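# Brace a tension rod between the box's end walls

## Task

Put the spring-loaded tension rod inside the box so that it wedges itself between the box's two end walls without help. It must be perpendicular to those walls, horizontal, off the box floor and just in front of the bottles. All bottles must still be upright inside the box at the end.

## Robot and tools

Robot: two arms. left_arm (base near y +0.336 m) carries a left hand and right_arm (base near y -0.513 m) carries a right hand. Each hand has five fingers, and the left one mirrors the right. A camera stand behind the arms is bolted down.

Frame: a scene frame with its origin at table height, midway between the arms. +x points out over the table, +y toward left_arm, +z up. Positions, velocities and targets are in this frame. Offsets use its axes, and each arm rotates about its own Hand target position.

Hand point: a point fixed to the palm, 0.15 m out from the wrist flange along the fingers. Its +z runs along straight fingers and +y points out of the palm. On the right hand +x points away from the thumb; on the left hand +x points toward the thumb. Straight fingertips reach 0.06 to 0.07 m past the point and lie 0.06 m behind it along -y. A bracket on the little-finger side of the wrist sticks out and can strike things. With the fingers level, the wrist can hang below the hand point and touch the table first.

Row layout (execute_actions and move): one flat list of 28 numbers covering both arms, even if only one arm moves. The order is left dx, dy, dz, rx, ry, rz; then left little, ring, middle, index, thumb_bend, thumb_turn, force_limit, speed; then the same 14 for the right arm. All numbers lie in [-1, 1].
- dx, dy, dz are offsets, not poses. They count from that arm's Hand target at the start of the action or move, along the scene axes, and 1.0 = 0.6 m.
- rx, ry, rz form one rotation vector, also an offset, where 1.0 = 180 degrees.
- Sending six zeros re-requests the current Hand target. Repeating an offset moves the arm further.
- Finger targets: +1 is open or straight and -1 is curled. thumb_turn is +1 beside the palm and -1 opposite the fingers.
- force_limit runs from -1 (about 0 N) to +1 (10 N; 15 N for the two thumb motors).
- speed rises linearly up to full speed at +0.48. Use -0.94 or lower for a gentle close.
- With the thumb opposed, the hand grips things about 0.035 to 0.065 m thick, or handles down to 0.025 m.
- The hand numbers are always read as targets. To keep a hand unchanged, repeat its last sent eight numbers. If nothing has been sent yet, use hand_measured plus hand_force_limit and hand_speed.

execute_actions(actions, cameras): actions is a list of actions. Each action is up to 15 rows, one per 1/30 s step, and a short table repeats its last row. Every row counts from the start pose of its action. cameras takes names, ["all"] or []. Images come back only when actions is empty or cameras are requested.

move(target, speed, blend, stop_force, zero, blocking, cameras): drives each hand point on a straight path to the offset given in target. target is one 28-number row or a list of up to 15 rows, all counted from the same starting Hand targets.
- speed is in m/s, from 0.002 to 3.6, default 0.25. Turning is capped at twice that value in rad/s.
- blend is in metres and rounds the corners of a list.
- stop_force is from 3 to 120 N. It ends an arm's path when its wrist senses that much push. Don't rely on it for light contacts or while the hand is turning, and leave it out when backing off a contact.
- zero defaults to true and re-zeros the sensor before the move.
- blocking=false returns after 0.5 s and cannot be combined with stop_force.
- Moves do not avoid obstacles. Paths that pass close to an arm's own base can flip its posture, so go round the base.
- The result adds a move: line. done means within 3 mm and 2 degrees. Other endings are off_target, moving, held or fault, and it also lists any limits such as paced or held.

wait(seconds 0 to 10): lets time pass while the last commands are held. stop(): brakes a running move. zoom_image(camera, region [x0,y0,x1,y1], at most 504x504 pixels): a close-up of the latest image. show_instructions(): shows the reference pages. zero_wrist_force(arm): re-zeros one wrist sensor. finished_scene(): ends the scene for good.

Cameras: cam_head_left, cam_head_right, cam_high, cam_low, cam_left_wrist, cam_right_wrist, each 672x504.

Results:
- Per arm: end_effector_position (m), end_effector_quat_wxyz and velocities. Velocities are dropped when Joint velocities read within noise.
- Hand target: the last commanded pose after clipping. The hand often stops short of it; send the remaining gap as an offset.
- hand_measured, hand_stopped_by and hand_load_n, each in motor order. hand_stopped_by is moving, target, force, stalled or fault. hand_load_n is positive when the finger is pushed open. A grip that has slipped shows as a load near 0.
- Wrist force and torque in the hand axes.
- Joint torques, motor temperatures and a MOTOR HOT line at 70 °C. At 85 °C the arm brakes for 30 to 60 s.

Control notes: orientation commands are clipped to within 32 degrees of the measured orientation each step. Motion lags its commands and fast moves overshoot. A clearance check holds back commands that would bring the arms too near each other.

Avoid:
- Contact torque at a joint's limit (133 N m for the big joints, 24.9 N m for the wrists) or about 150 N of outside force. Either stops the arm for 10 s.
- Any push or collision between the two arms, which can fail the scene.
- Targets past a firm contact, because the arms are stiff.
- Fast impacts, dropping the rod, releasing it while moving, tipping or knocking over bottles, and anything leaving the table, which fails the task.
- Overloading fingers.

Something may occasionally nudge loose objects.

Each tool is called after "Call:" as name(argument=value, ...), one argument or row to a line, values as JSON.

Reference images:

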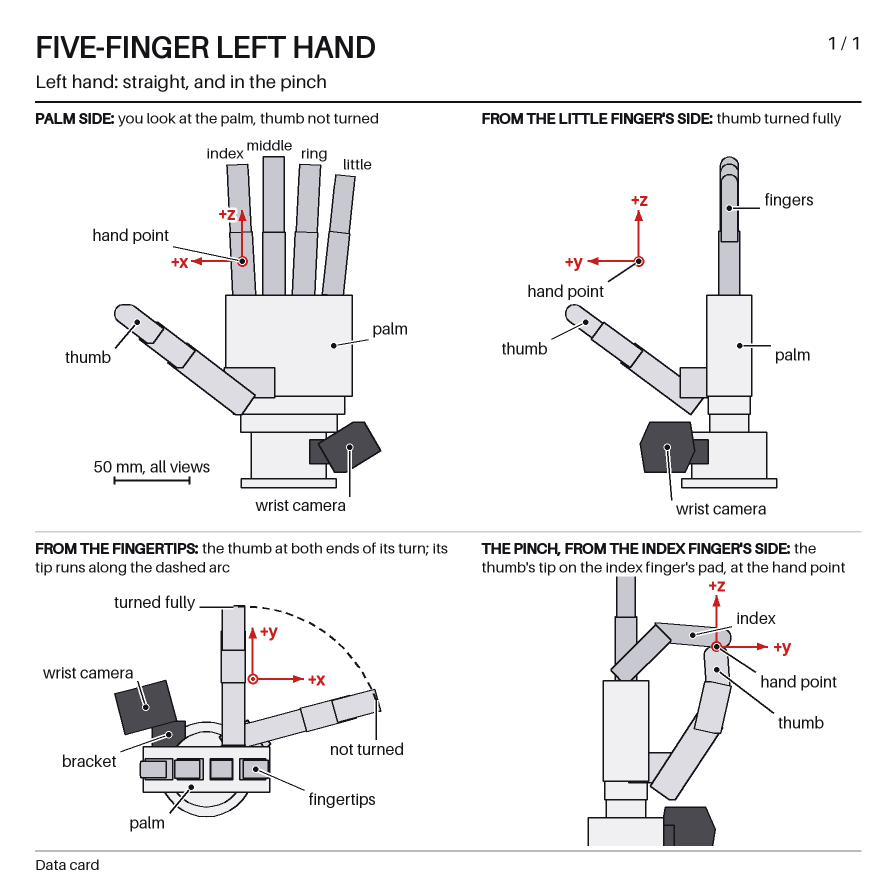

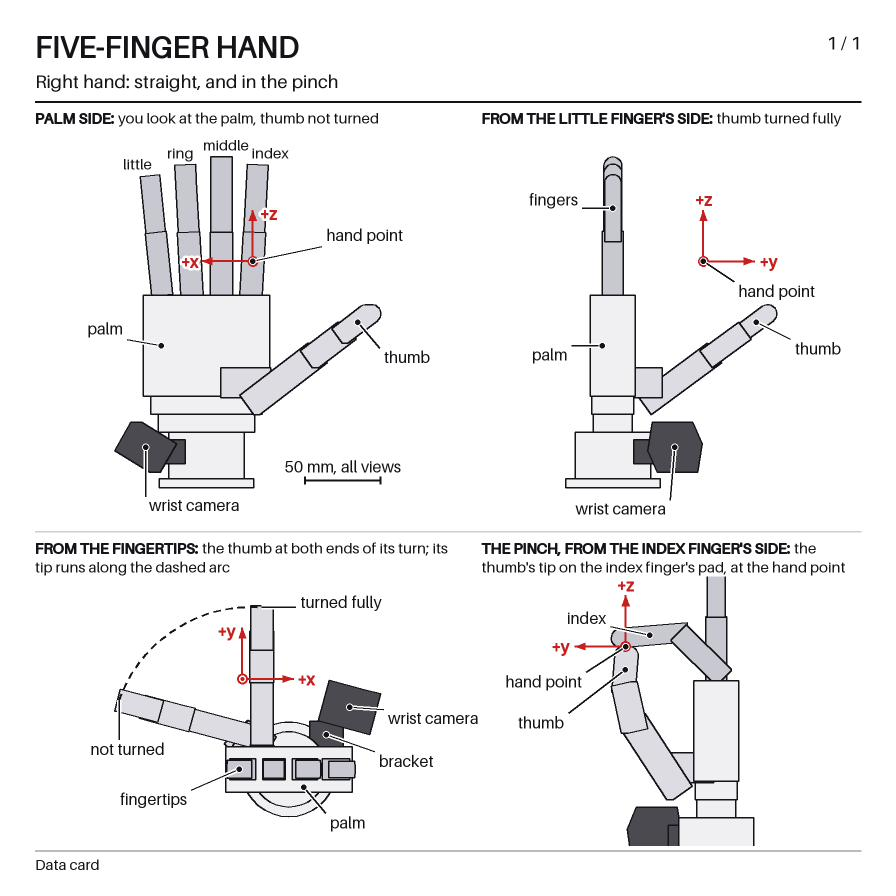

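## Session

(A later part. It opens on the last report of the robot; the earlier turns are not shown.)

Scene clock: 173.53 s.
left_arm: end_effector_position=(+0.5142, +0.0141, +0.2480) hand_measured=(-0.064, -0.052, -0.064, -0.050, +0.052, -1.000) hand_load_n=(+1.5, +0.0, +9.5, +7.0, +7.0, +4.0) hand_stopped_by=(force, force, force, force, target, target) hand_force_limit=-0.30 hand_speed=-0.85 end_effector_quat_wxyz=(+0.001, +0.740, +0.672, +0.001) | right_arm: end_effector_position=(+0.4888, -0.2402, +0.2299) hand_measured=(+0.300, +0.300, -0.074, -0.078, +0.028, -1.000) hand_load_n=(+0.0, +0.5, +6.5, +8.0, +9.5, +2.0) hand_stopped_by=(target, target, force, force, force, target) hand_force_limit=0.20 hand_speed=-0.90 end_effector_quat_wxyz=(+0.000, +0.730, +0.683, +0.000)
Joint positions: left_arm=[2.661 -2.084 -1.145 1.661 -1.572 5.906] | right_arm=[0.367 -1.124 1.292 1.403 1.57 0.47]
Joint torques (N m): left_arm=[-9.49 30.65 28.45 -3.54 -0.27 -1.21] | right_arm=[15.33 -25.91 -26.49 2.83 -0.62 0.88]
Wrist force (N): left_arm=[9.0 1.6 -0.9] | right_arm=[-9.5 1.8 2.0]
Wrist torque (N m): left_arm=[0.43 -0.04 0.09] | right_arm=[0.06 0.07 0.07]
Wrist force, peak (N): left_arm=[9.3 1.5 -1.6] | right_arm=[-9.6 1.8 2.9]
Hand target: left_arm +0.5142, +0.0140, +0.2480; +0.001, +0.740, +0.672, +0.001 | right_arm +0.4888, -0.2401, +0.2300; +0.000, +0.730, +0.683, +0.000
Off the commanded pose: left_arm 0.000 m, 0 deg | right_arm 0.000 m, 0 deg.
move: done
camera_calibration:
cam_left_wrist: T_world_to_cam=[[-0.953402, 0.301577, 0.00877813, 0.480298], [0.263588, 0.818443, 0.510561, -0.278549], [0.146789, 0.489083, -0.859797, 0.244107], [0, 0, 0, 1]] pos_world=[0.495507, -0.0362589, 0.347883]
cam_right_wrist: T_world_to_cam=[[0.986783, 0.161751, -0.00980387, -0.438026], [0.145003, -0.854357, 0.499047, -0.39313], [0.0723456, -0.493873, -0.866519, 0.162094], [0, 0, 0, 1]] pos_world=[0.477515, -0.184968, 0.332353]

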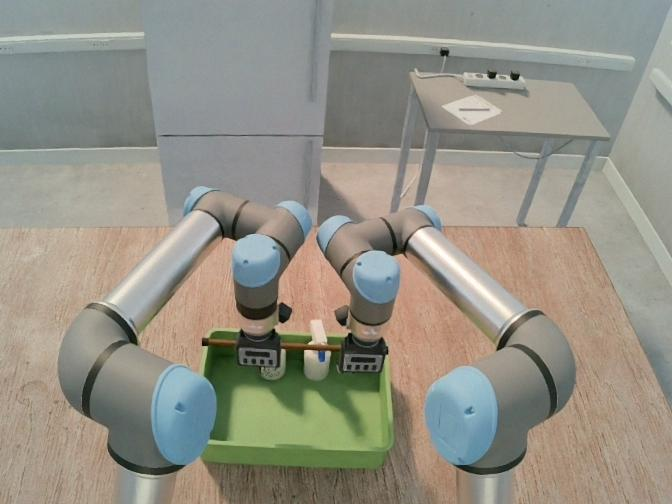

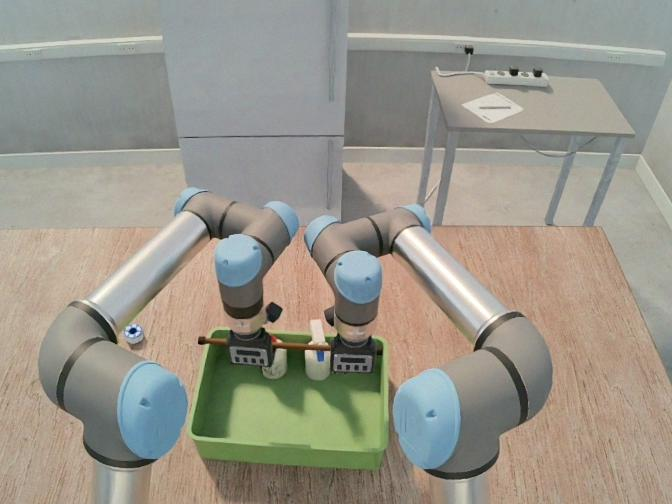

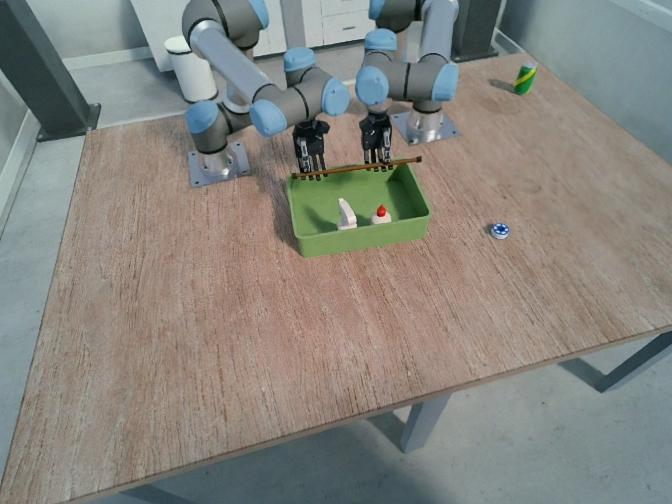

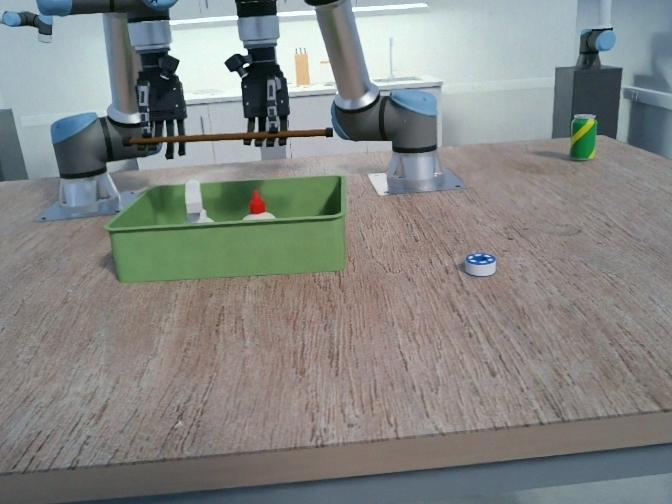

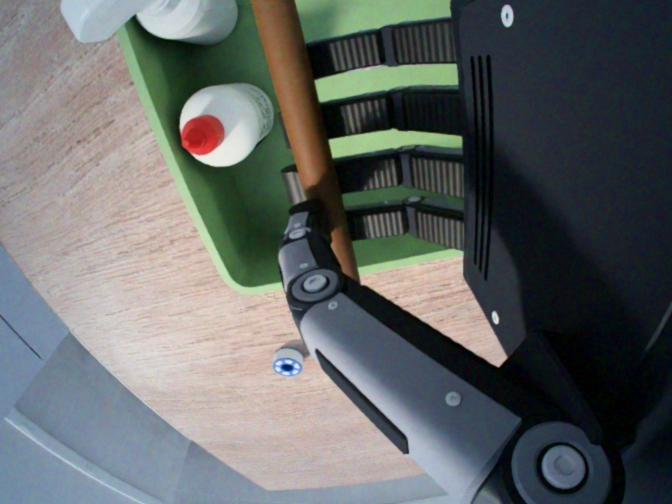

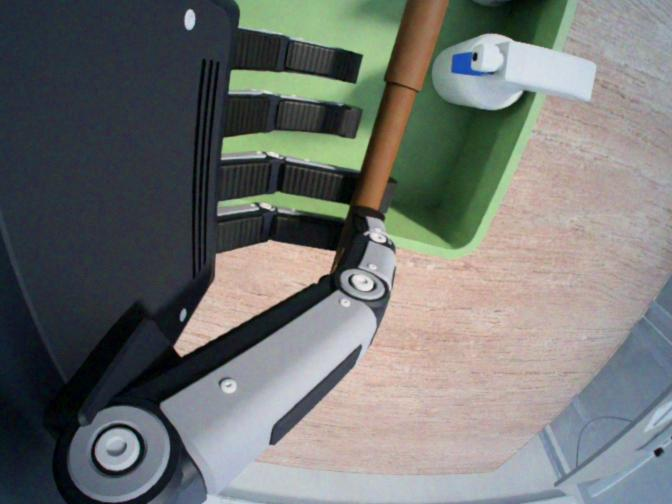

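Call:
move(
  target=[0,0,0,0,0,0, 0.3,0.3,-0.5,-0.5,0.05,-1,-0.3,-0.7, 0,0,0,0,0,0, 0.3,0.3,-0.55,-0.55,-0.4,-1,0.2,-0.9],
)

Call:
move(
  target=[0.0783,-0.0108,-0.08,0,0,0, 0.3,0.3,-0.5,-0.5,0.05,-1,-0.3,-0.7, 0.0783,-0.0108,-0.08,0,0,0, 0.3,0.3,-0.55,-0.55,-0.4,-1,0.2,-0.9],
  speed=0.05,
  cameras=["all"],
)

Call:
zoom_image(
  camera="cam_low",
  region=[80, 100, 400, 300],
)

Call:
zoom_image(
  camera="cam_head_right",
  region=[150, 280, 450, 480],
)

Call:
zoom_image(
  camera="cam_high",
  region=[250, 120, 460, 270],
)

Scene clock: 180.60 s.
left_arm: end_effector_position=(+0.5142, +0.0140, +0.2480) hand_measured=(+0.300, +0.300, -0.064, -0.050, +0.052, -1.000) hand_load_n=(+0.0, +0.0, +9.5, +7.0, +7.0, +4.0) hand_stopped_by=(target, target, force, force, target, target) hand_force_limit=-0.30 hand_speed=-0.70 end_effector_quat_wxyz=(+0.001, +0.740, +0.672, +0.001) | right_arm: end_effector_position=(+0.4888, -0.2401, +0.2300) hand_measured=(+0.300, +0.300, -0.074, -0.078, +0.028, -1.000) hand_load_n=(+0.0, +0.5, +6.5, +8.0, +9.5, +2.0) hand_stopped_by=(target, target, force, force, force, target) hand_force_limit=0.20 hand_speed=-0.90 end_effector_quat_wxyz=(+0.000, +0.730, +0.683, +0.000)
Joint positions: left_arm=[2.661 -2.085 -1.144 1.661 -1.572 5.906] | right_arm=[0.367 -1.124 1.292 1.403 1.57 0.47]
Joint torques (N m): left_arm=[-11.5 30.57 27.9 -3.32 -0.2 -0.86] | right_arm=[14.33 -25.7 -28.1 2.73 -0.1 0.87]
Wrist force (N): left_arm=[9.1 1.9 -1.1] | right_arm=[-9.6 1.6 2.4]
Wrist torque (N m): left_arm=[0.43 -0.12 0.02] | right_arm=[0.05 0.08 0.07]
Wrist force, peak (N): left_arm=[9.6 1.6 0.0] | right_arm=[-9.9 1.7 2.8]
Hand target: left_arm +0.5142, +0.0140, +0.2480; +0.001, +0.740, +0.672, +0.001 | right_arm +0.4888, -0.2401, +0.2300; +0.000, +0.730, +0.683, +0.000
Off the commanded pose: left_arm 0.000 m, 0 deg | right_arm 0.000 m, 0 deg.
move: done

Scene clock: 182.47 s.
left_arm: end_effector_position=(+0.5610, +0.0075, +0.2001) hand_measured=(+0.300, +0.300, -0.064, -0.050, +0.052, -1.000) hand_load_n=(+0.0, +0.0, +9.5, +7.5, +7.0, +4.0) hand_stopped_by=(target, target, force, force, target, target) hand_force_limit=-0.30 hand_speed=-0.70 end_effector_quat_wxyz=(+0.001, +0.740, +0.672, +0.001) end_effector_velocity=(+0.002, +0.000, -0.002) end_effector_angular_velocity=(+0.000, +0.000, +0.000) | right_arm: end_effector_position=(+0.5356, -0.2466, +0.1821) hand_measured=(+0.300, +0.300, -0.074, -0.078, +0.028, -1.000) hand_load_n=(+0.0, +0.0, +6.0, +8.5, +9.5, +1.5) hand_stopped_by=(target, target, force, force, force, target) hand_force_limit=0.20 hand_speed=-0.90 end_effector_quat_wxyz=(+0.000, +0.730, +0.683, +0.000)
Joint positions: left_arm=[2.69 -2.206 -1.074 1.712 -1.572 5.935] | right_arm=[0.319 -1.017 1.252 1.335 1.57 0.422]
Joint velocities: left_arm=[0.001 -0.005 0.003 0.001 0 0.001] | right_arm=[within noise]
Joint torques (N m): left_arm=[3.12 34.55 27.73 0.31 3.62 2.04] | right_arm=[-6.1 -30.19 -27.45 0.24 -0.28 -1.9]
Wrist force (N): left_arm=[8.9 2.2 -0.9] | right_arm=[-9.5 1.7 2.4]
Wrist torque (N m): left_arm=[0.49 -0.06 -0.09] | right_arm=[0.09 0.07 0.22]
Wrist force, peak (N): left_arm=[9.1 1.6 -2.1] | right_arm=[-9.9 1.6 3.1]
Hand target: left_arm +0.5612, +0.0075, +0.2000; +0.001, +0.740, +0.672, +0.001 | right_arm +0.5358, -0.2466, +0.1820; +0.000, +0.730, +0.683, +0.000
Off the commanded pose: left_arm 0.000 m, 0 deg | right_arm 0.000 m, 0 deg.
move: done
camera_calibration:
cam_left_wrist: T_world_to_cam=[[-0.953402, 0.301577, 0.00877813, 0.527424], [0.263588, 0.818443, 0.510561, -0.261054], [0.146789, 0.489083, -0.859797, 0.199266], [0, 0, 0, 1]] pos_world=[0.542407, -0.0428589, 0.299983]
cam_right_wrist: T_world_to_cam=[[0.986798, 0.16166, -0.0097694, -0.483792], [0.1449, -0.85433, 0.499124, -0.381371], [0.0723421, -0.49395, -0.866476, 0.114058], [0, 0, 0, 1]] pos_world=[0.524414, -0.191268, 0.284454]

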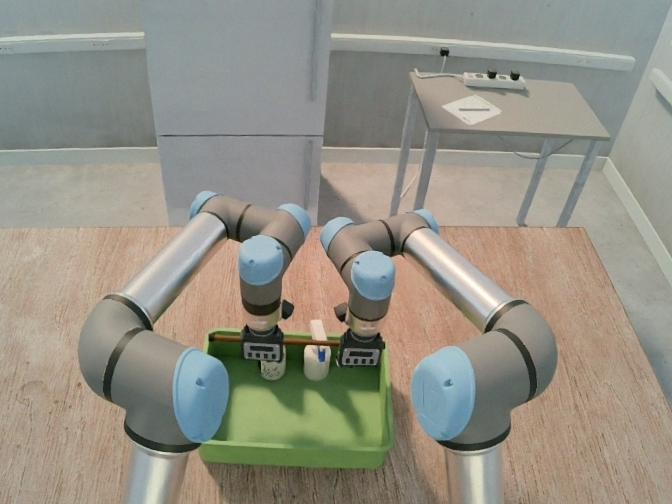

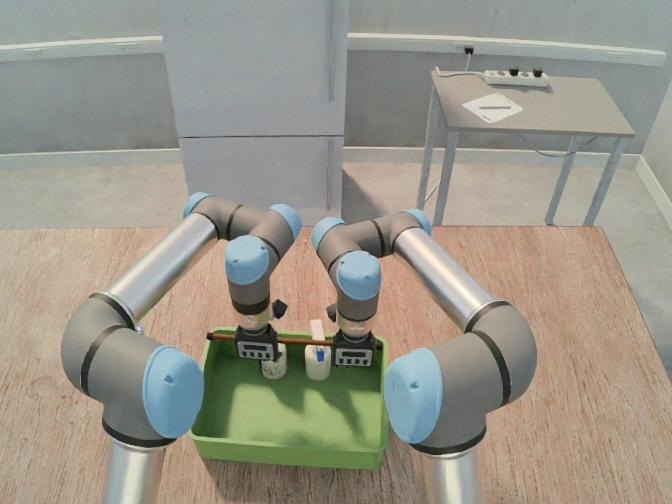

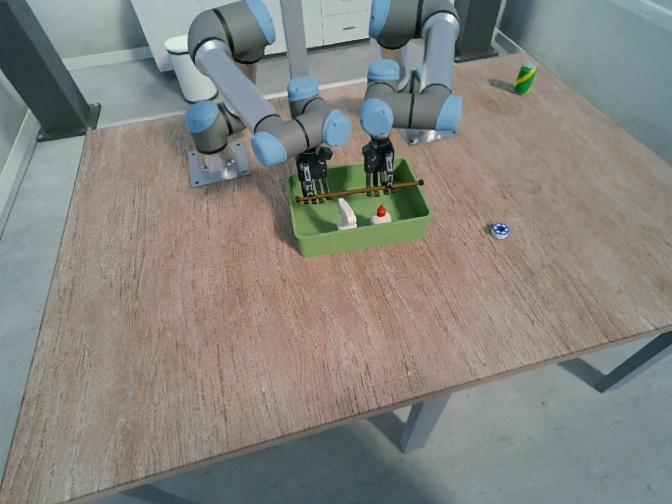

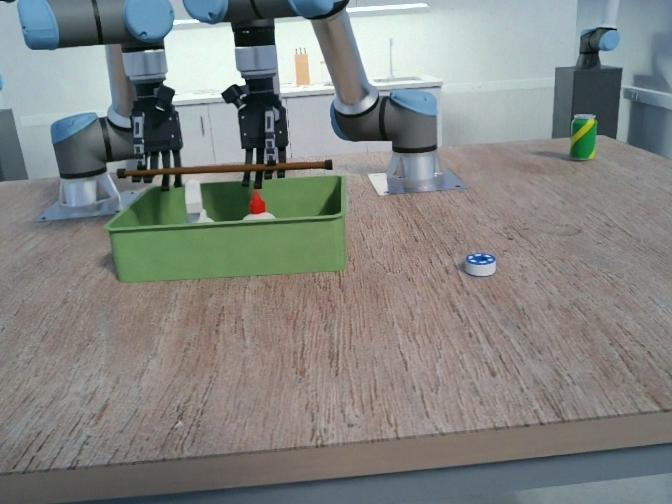

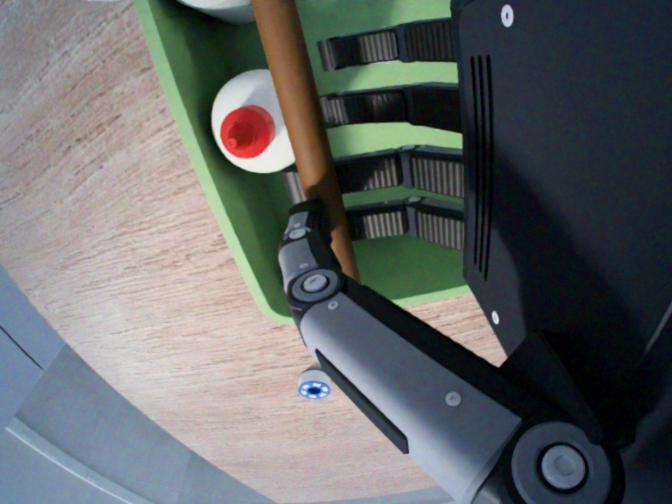

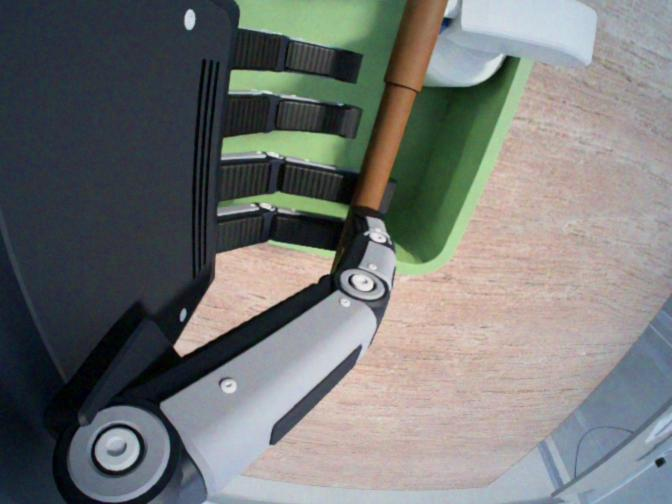

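Scaled by 1.575 from the camera's 672x504 image, which has a finer 960x720 frame.

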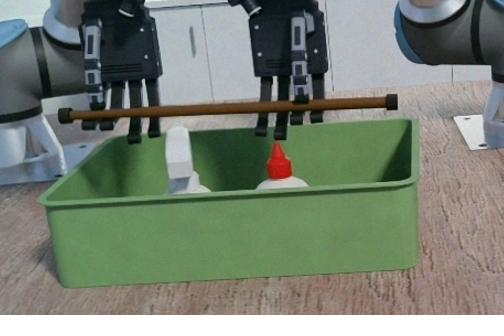

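Scaled by 1.680 from the camera's 672x504 image, which has a finer 960x720 frame.

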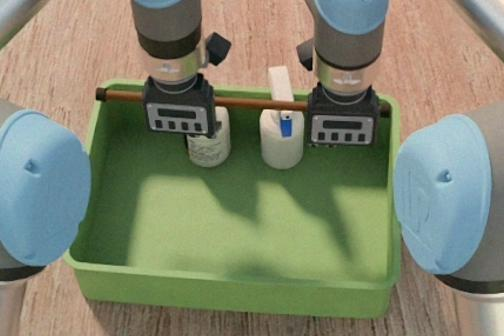

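Scaled by 2.400 from the camera's 672x504 image, which has a finer 960x720 frame.

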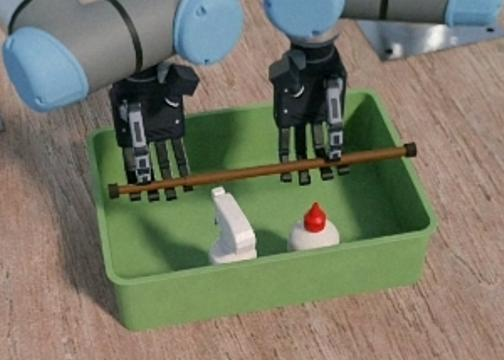

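Call:
move(
  target=[-0.0083,0,-0.1,0,0,0, 0.3,0.3,-0.5,-0.5,0.05,-1,-0.3,-0.7, -0.0083,0,-0.1,0,0,0, 0.3,0.3,-0.55,-0.55,-0.4,-1,0.2,-0.9],
  speed=0.05,
  cameras=["all"],
)

Call:
zoom_image(
  camera="cam_low",
  region=[80, 100, 400, 300],
)

Call:
zoom_image(
  camera="cam_head_right",
  region=[150, 280, 450, 480],
)

Call:
zoom_image(
  camera="cam_high",
  region=[250, 120, 460, 270],
)

Scene clock: 185.50 s.
left_arm: end_effector_position=(+0.5562, +0.0075, +0.1401) hand_measured=(+0.300, +0.300, -0.064, -0.050, +0.052, -1.000) hand_load_n=(+0.0, +0.0, +9.5, +7.0, +8.0, +4.0) hand_stopped_by=(target, target, force, force, target, target) hand_force_limit=-0.30 hand_speed=-0.70 end_effector_quat_wxyz=(+0.001, +0.740, +0.672, +0.001) | right_arm: end_effector_position=(+0.5308, -0.2466, +0.1221) hand_measured=(+0.300, +0.300, -0.074, -0.078, +0.028, -1.000) hand_load_n=(+0.0, +0.0, +6.5, +8.5, +7.5, +4.5) hand_stopped_by=(target, target, force, force, force, target) hand_force_limit=0.20 hand_speed=-0.90 end_effector_quat_wxyz=(+0.000, +0.730, +0.683, +0.000)
Joint positions: left_arm=[2.686 -2.229 -1.193 1.853 -1.572 5.931] | right_arm=[0.322 -0.982 1.357 1.196 1.57 0.426]
Joint torques (N m): left_arm=[-11.69 36 14.05 0.5 1.11 -1.1] | right_arm=[15.35 -28.55 -12.11 0.11 -2.74 0.9]
Wrist force (N): left_arm=[9.1 2.1 -1.1] | right_arm=[-9.5 1.2 1.9]
Wrist torque (N m): left_arm=[0.46 -0.09 0.04] | right_arm=[-0.01 0.09 0.03]
Wrist force, peak (N): left_arm=[7.6 -1.6 -11.6] | right_arm=[-8.8 -4.3 -14.7]
Hand target: left_arm +0.5562, +0.0075, +0.1400; +0.001, +0.740, +0.672, +0.001 | right_arm +0.5308, -0.2466, +0.1220; +0.000, +0.730, +0.683, +0.000
Off the commanded pose: left_arm 0.000 m, 0 deg | right_arm 0.000 m, 0 deg.
move: done
camera_calibration:
cam_left_wrist: T_world_to_cam=[[-0.953402, 0.301577, 0.00877813, 0.523373], [0.263588, 0.818443, 0.510561, -0.229206], [0.146789, 0.489083, -0.859797, 0.148469], [0, 0, 0, 1]] pos_world=[0.537607, -0.0428589, 0.240083]
cam_right_wrist: T_world_to_cam=[[0.986784, 0.161745, -0.00981794, -0.479607], [0.144998, -0.854315, 0.499122, -0.350775], [0.0723427, -0.493949, -0.866476, 0.0624169], [0, 0, 0, 1]] pos_world=[0.519615, -0.191268, 0.224454]

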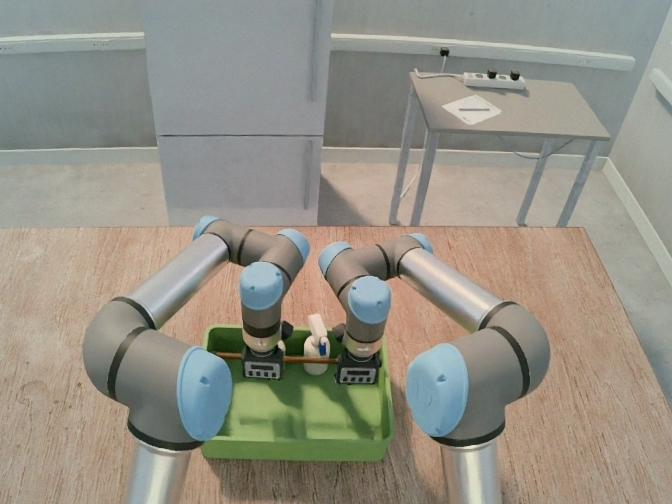

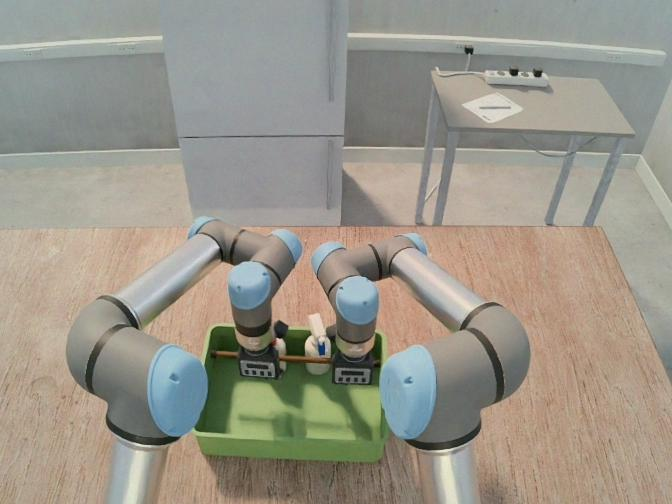

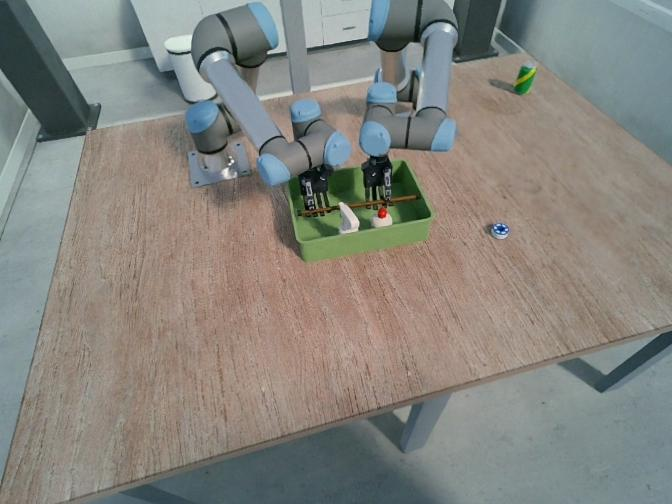

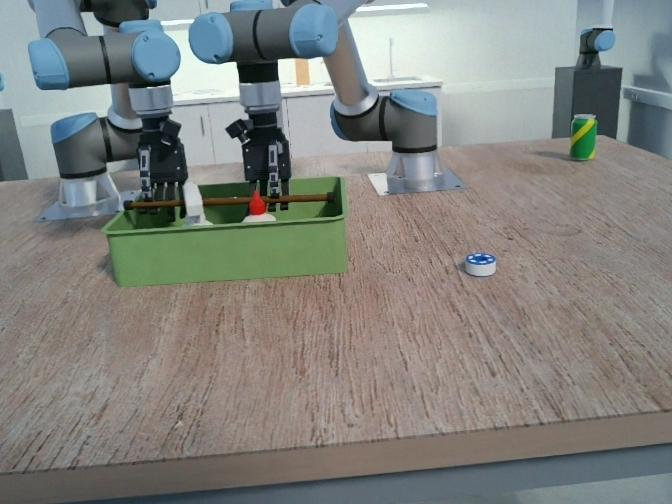

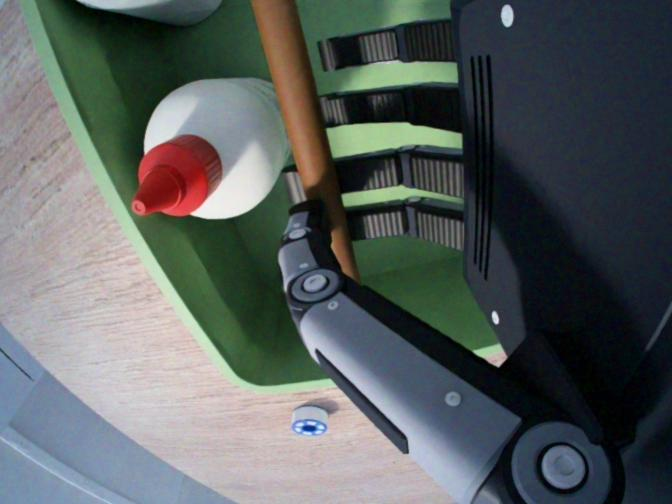

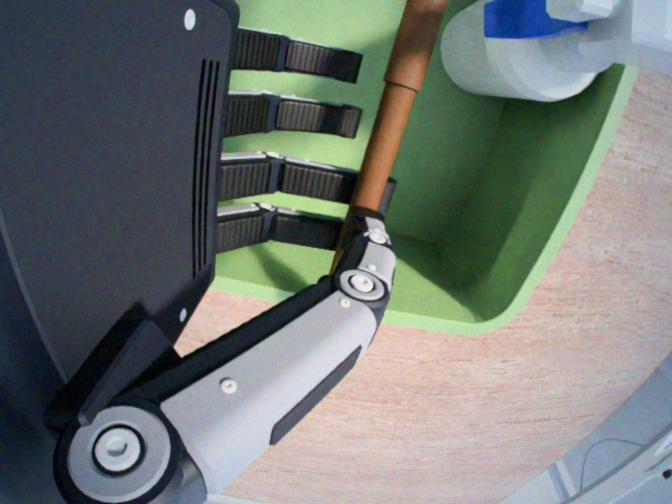

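Scaled by 1.575 from the camera's 672x504 image, which has a finer 960x720 frame.

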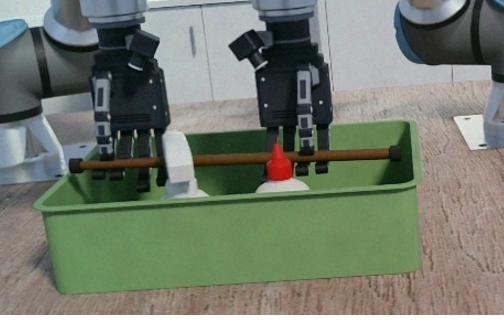

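Scaled by 1.680 from the camera's 672x504 image, which has a finer 960x720 frame.

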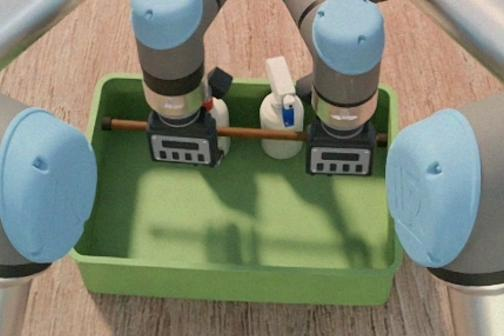

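Scaled by 2.400 from the camera's 672x504 image, which has a finer 960x720 frame.

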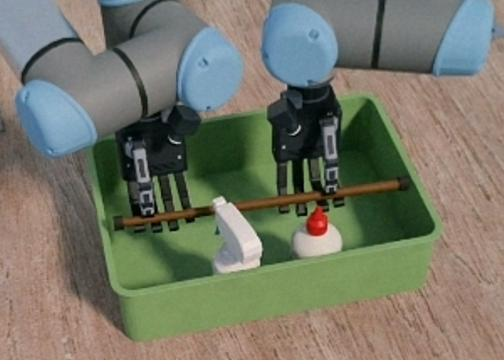

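Call:
zoom_image(
  camera="cam_head_right",
  region=[180, 310, 300, 470],
)

Call:
zoom_image(
  camera="cam_head_right",
  region=[290, 310, 410, 470],
)

Call:
zoom_image(
  camera="cam_low",
  region=[90, 160, 240, 300],
)

Call:
zoom_image(
  camera="cam_low",
  region=[220, 160, 370, 300],
)

Scaled by 3.150 from the camera's 672x504 image, which has a finer 960x720 frame.

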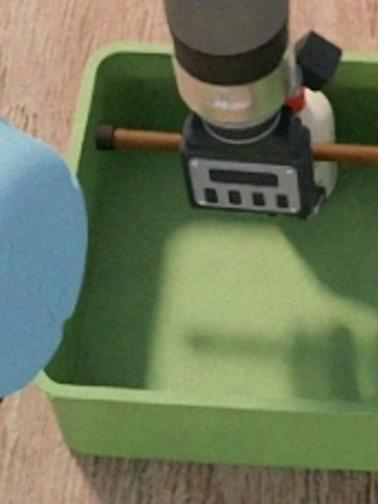

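Scaled by 3.150 from the camera's 672x504 image, which has a finer 960x720 frame.

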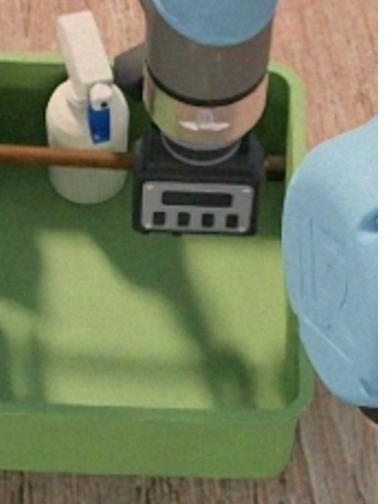

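Scaled by 3.360 from the camera's 672x504 image, which has a finer 960x720 frame.

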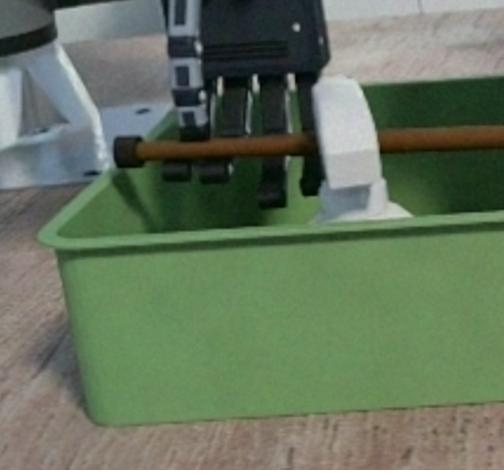

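Scaled by 3.360 from the camera's 672x504 image, which has a finer 960x720 frame.

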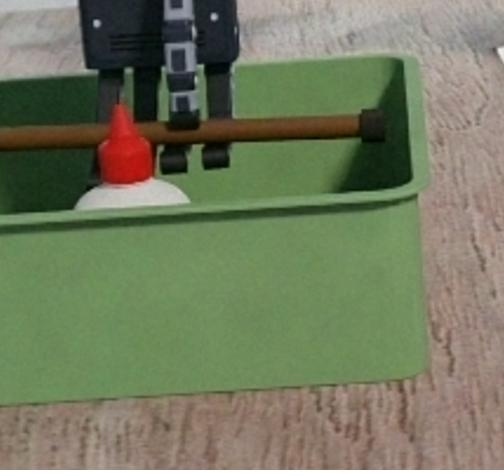

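Call:
move(
  target=[0,0,-0.025,0.0061,0,0, 0.3,0.3,-0.5,-0.5,0.05,-1,-0.3,-0.7, 0,0,-0.0333,0.0061,0,0, 0.3,0.3,-0.55,-0.55,-0.4,-1,0.2,-0.9],
  speed=0.03,
  cameras=["cam_head_right","cam_low","cam_left_wrist","cam_right_wrist"],
)

Call:
zoom_image(
  camera="cam_low",
  region=[80, 130, 400, 300],
)

Call:
zoom_image(
  camera="cam_head_right",
  region=[180, 300, 420, 480],
)

Scene clock: 198.00 s.
left_arm: end_effector_position=(+0.5562, +0.0075, +0.1251) hand_measured=(+0.300, +0.300, -0.064, -0.050, +0.052, -1.000) hand_load_n=(+0.0, +0.0, +9.5, +7.0, +8.0, +4.0) hand_stopped_by=(target, target, force, force, target, target) hand_force_limit=-0.30 hand_speed=-0.70 end_effector_quat_wxyz=(-0.006, +0.740, +0.672, +0.007) | right_arm: end_effector_position=(+0.5308, -0.2466, +0.1021) hand_measured=(+0.300, +0.300, -0.074, -0.078, +0.028, -1.000) hand_load_n=(+0.0, +0.0, +6.5, +8.0, +7.5, +4.5) hand_stopped_by=(target, target, force, force, force, target) hand_force_limit=0.20 hand_speed=-0.90 end_effector_quat_wxyz=(-0.007, +0.730, +0.683, +0.007)
Joint positions: left_arm=[2.678 -2.248 -1.203 1.875 -1.589 5.923] | right_arm=[0.313 -0.971 1.39 1.145 1.552 0.417]
Joint torques (N m): left_arm=[-11.47 35.14 13.02 -0.05 -0.57 -0.85] | right_arm=[-6.52 -31.08 -11.68 0.39 -3.04 -1.86]
Wrist force (N): left_arm=[8.5 2.1 -0.3] | right_arm=[-9.2 1.6 2.4]
Wrist torque (N m): left_arm=[0.46 -0.09 0.05] | right_arm=[0.06 0.16 0.15]
Wrist force, peak (N): left_arm=[9.3 2.1 -1.3] | right_arm=[-9.8 1.4 3.2]
Hand target: left_arm +0.5562, +0.0075, +0.1250; -0.006, +0.740, +0.672, +0.007 | right_arm +0.5308, -0.2466, +0.1020; -0.007, +0.730, +0.683, +0.007
Off the commanded pose: left_arm 0.000 m, 0 deg | right_arm 0.000 m, 0 deg.
move: done
camera_calibration:
cam_left_wrist: T_world_to_cam=[[-0.953397, 0.301369, 0.0145164, 0.522702], [0.2636, 0.808572, 0.526048, -0.223348], [0.146797, 0.505359, -0.850331, 0.134266], [0, 0, 0, 1]] pos_world=[0.537507, -0.0447862, 0.224075]
cam_right_wrist: T_world_to_cam=[[0.986783, 0.161905, -0.0067315, -0.479971], [0.144998, -0.863667, 0.482758, -0.341484], [0.0723469, -0.477353, -0.875728, 0.0501411], [0, 0, 0, 1]] pos_world=[0.519515, -0.193284, 0.205533]
Images, in order (width x height): cam_head_right 672x504, cam_low 672x504, cam_left_wrist 672x504, cam_right_wrist 672x504.

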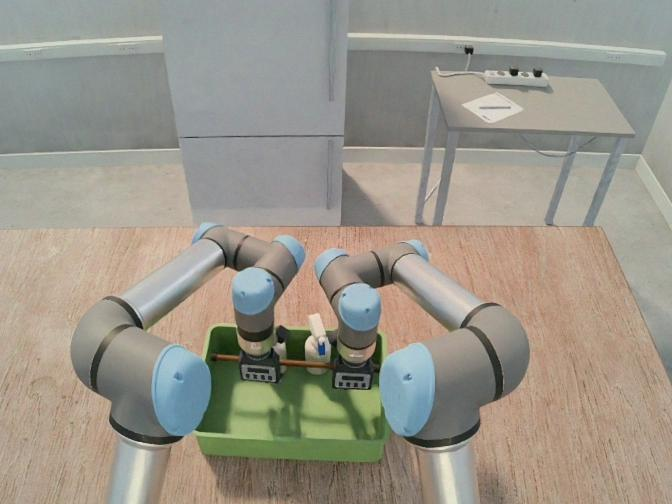

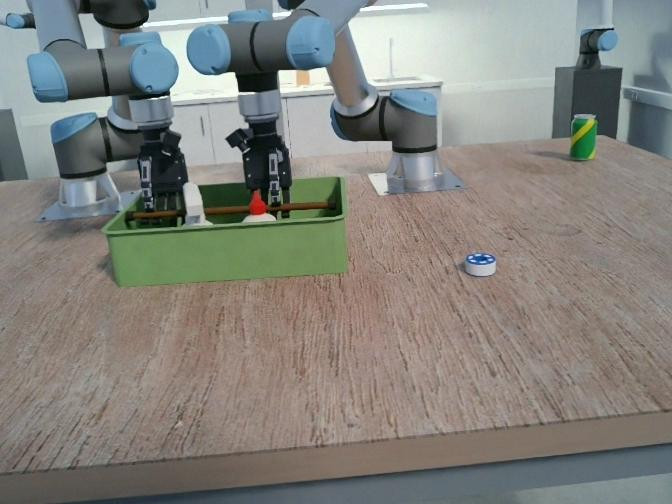

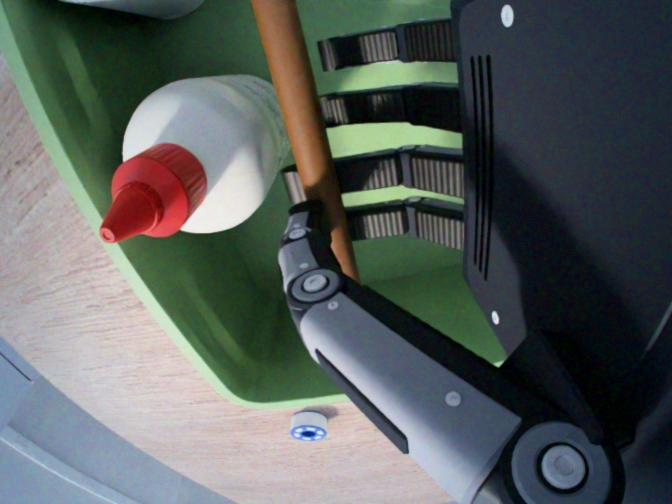

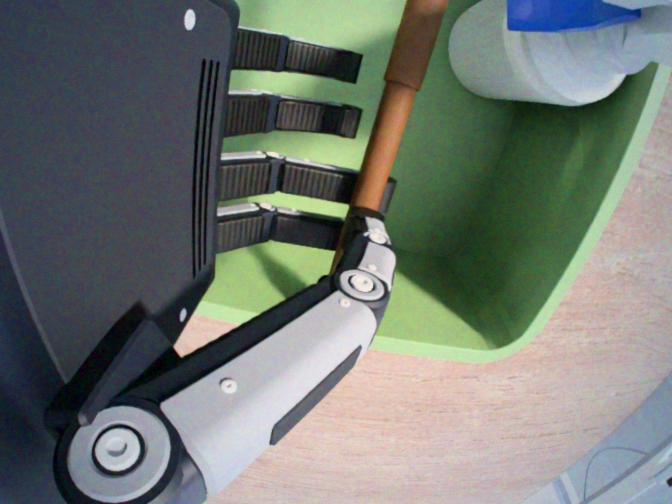

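Scaled by 1.575 from the camera's 672x504 image, which has a finer 960x720 frame.

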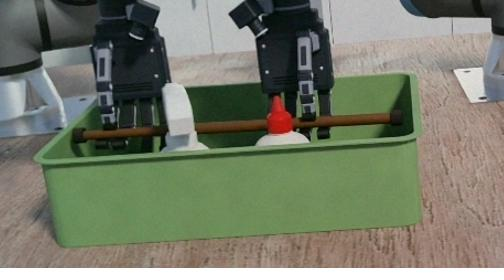

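Scaled by 2.100 from the camera's 672x504 image, which has a finer 960x720 frame.

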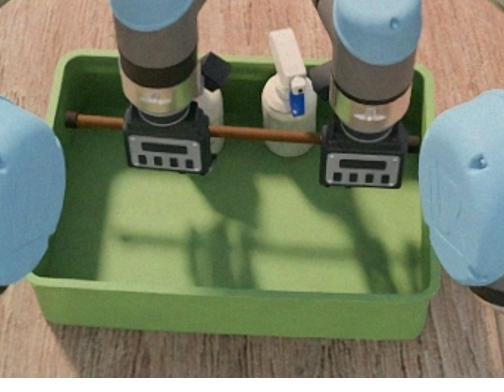

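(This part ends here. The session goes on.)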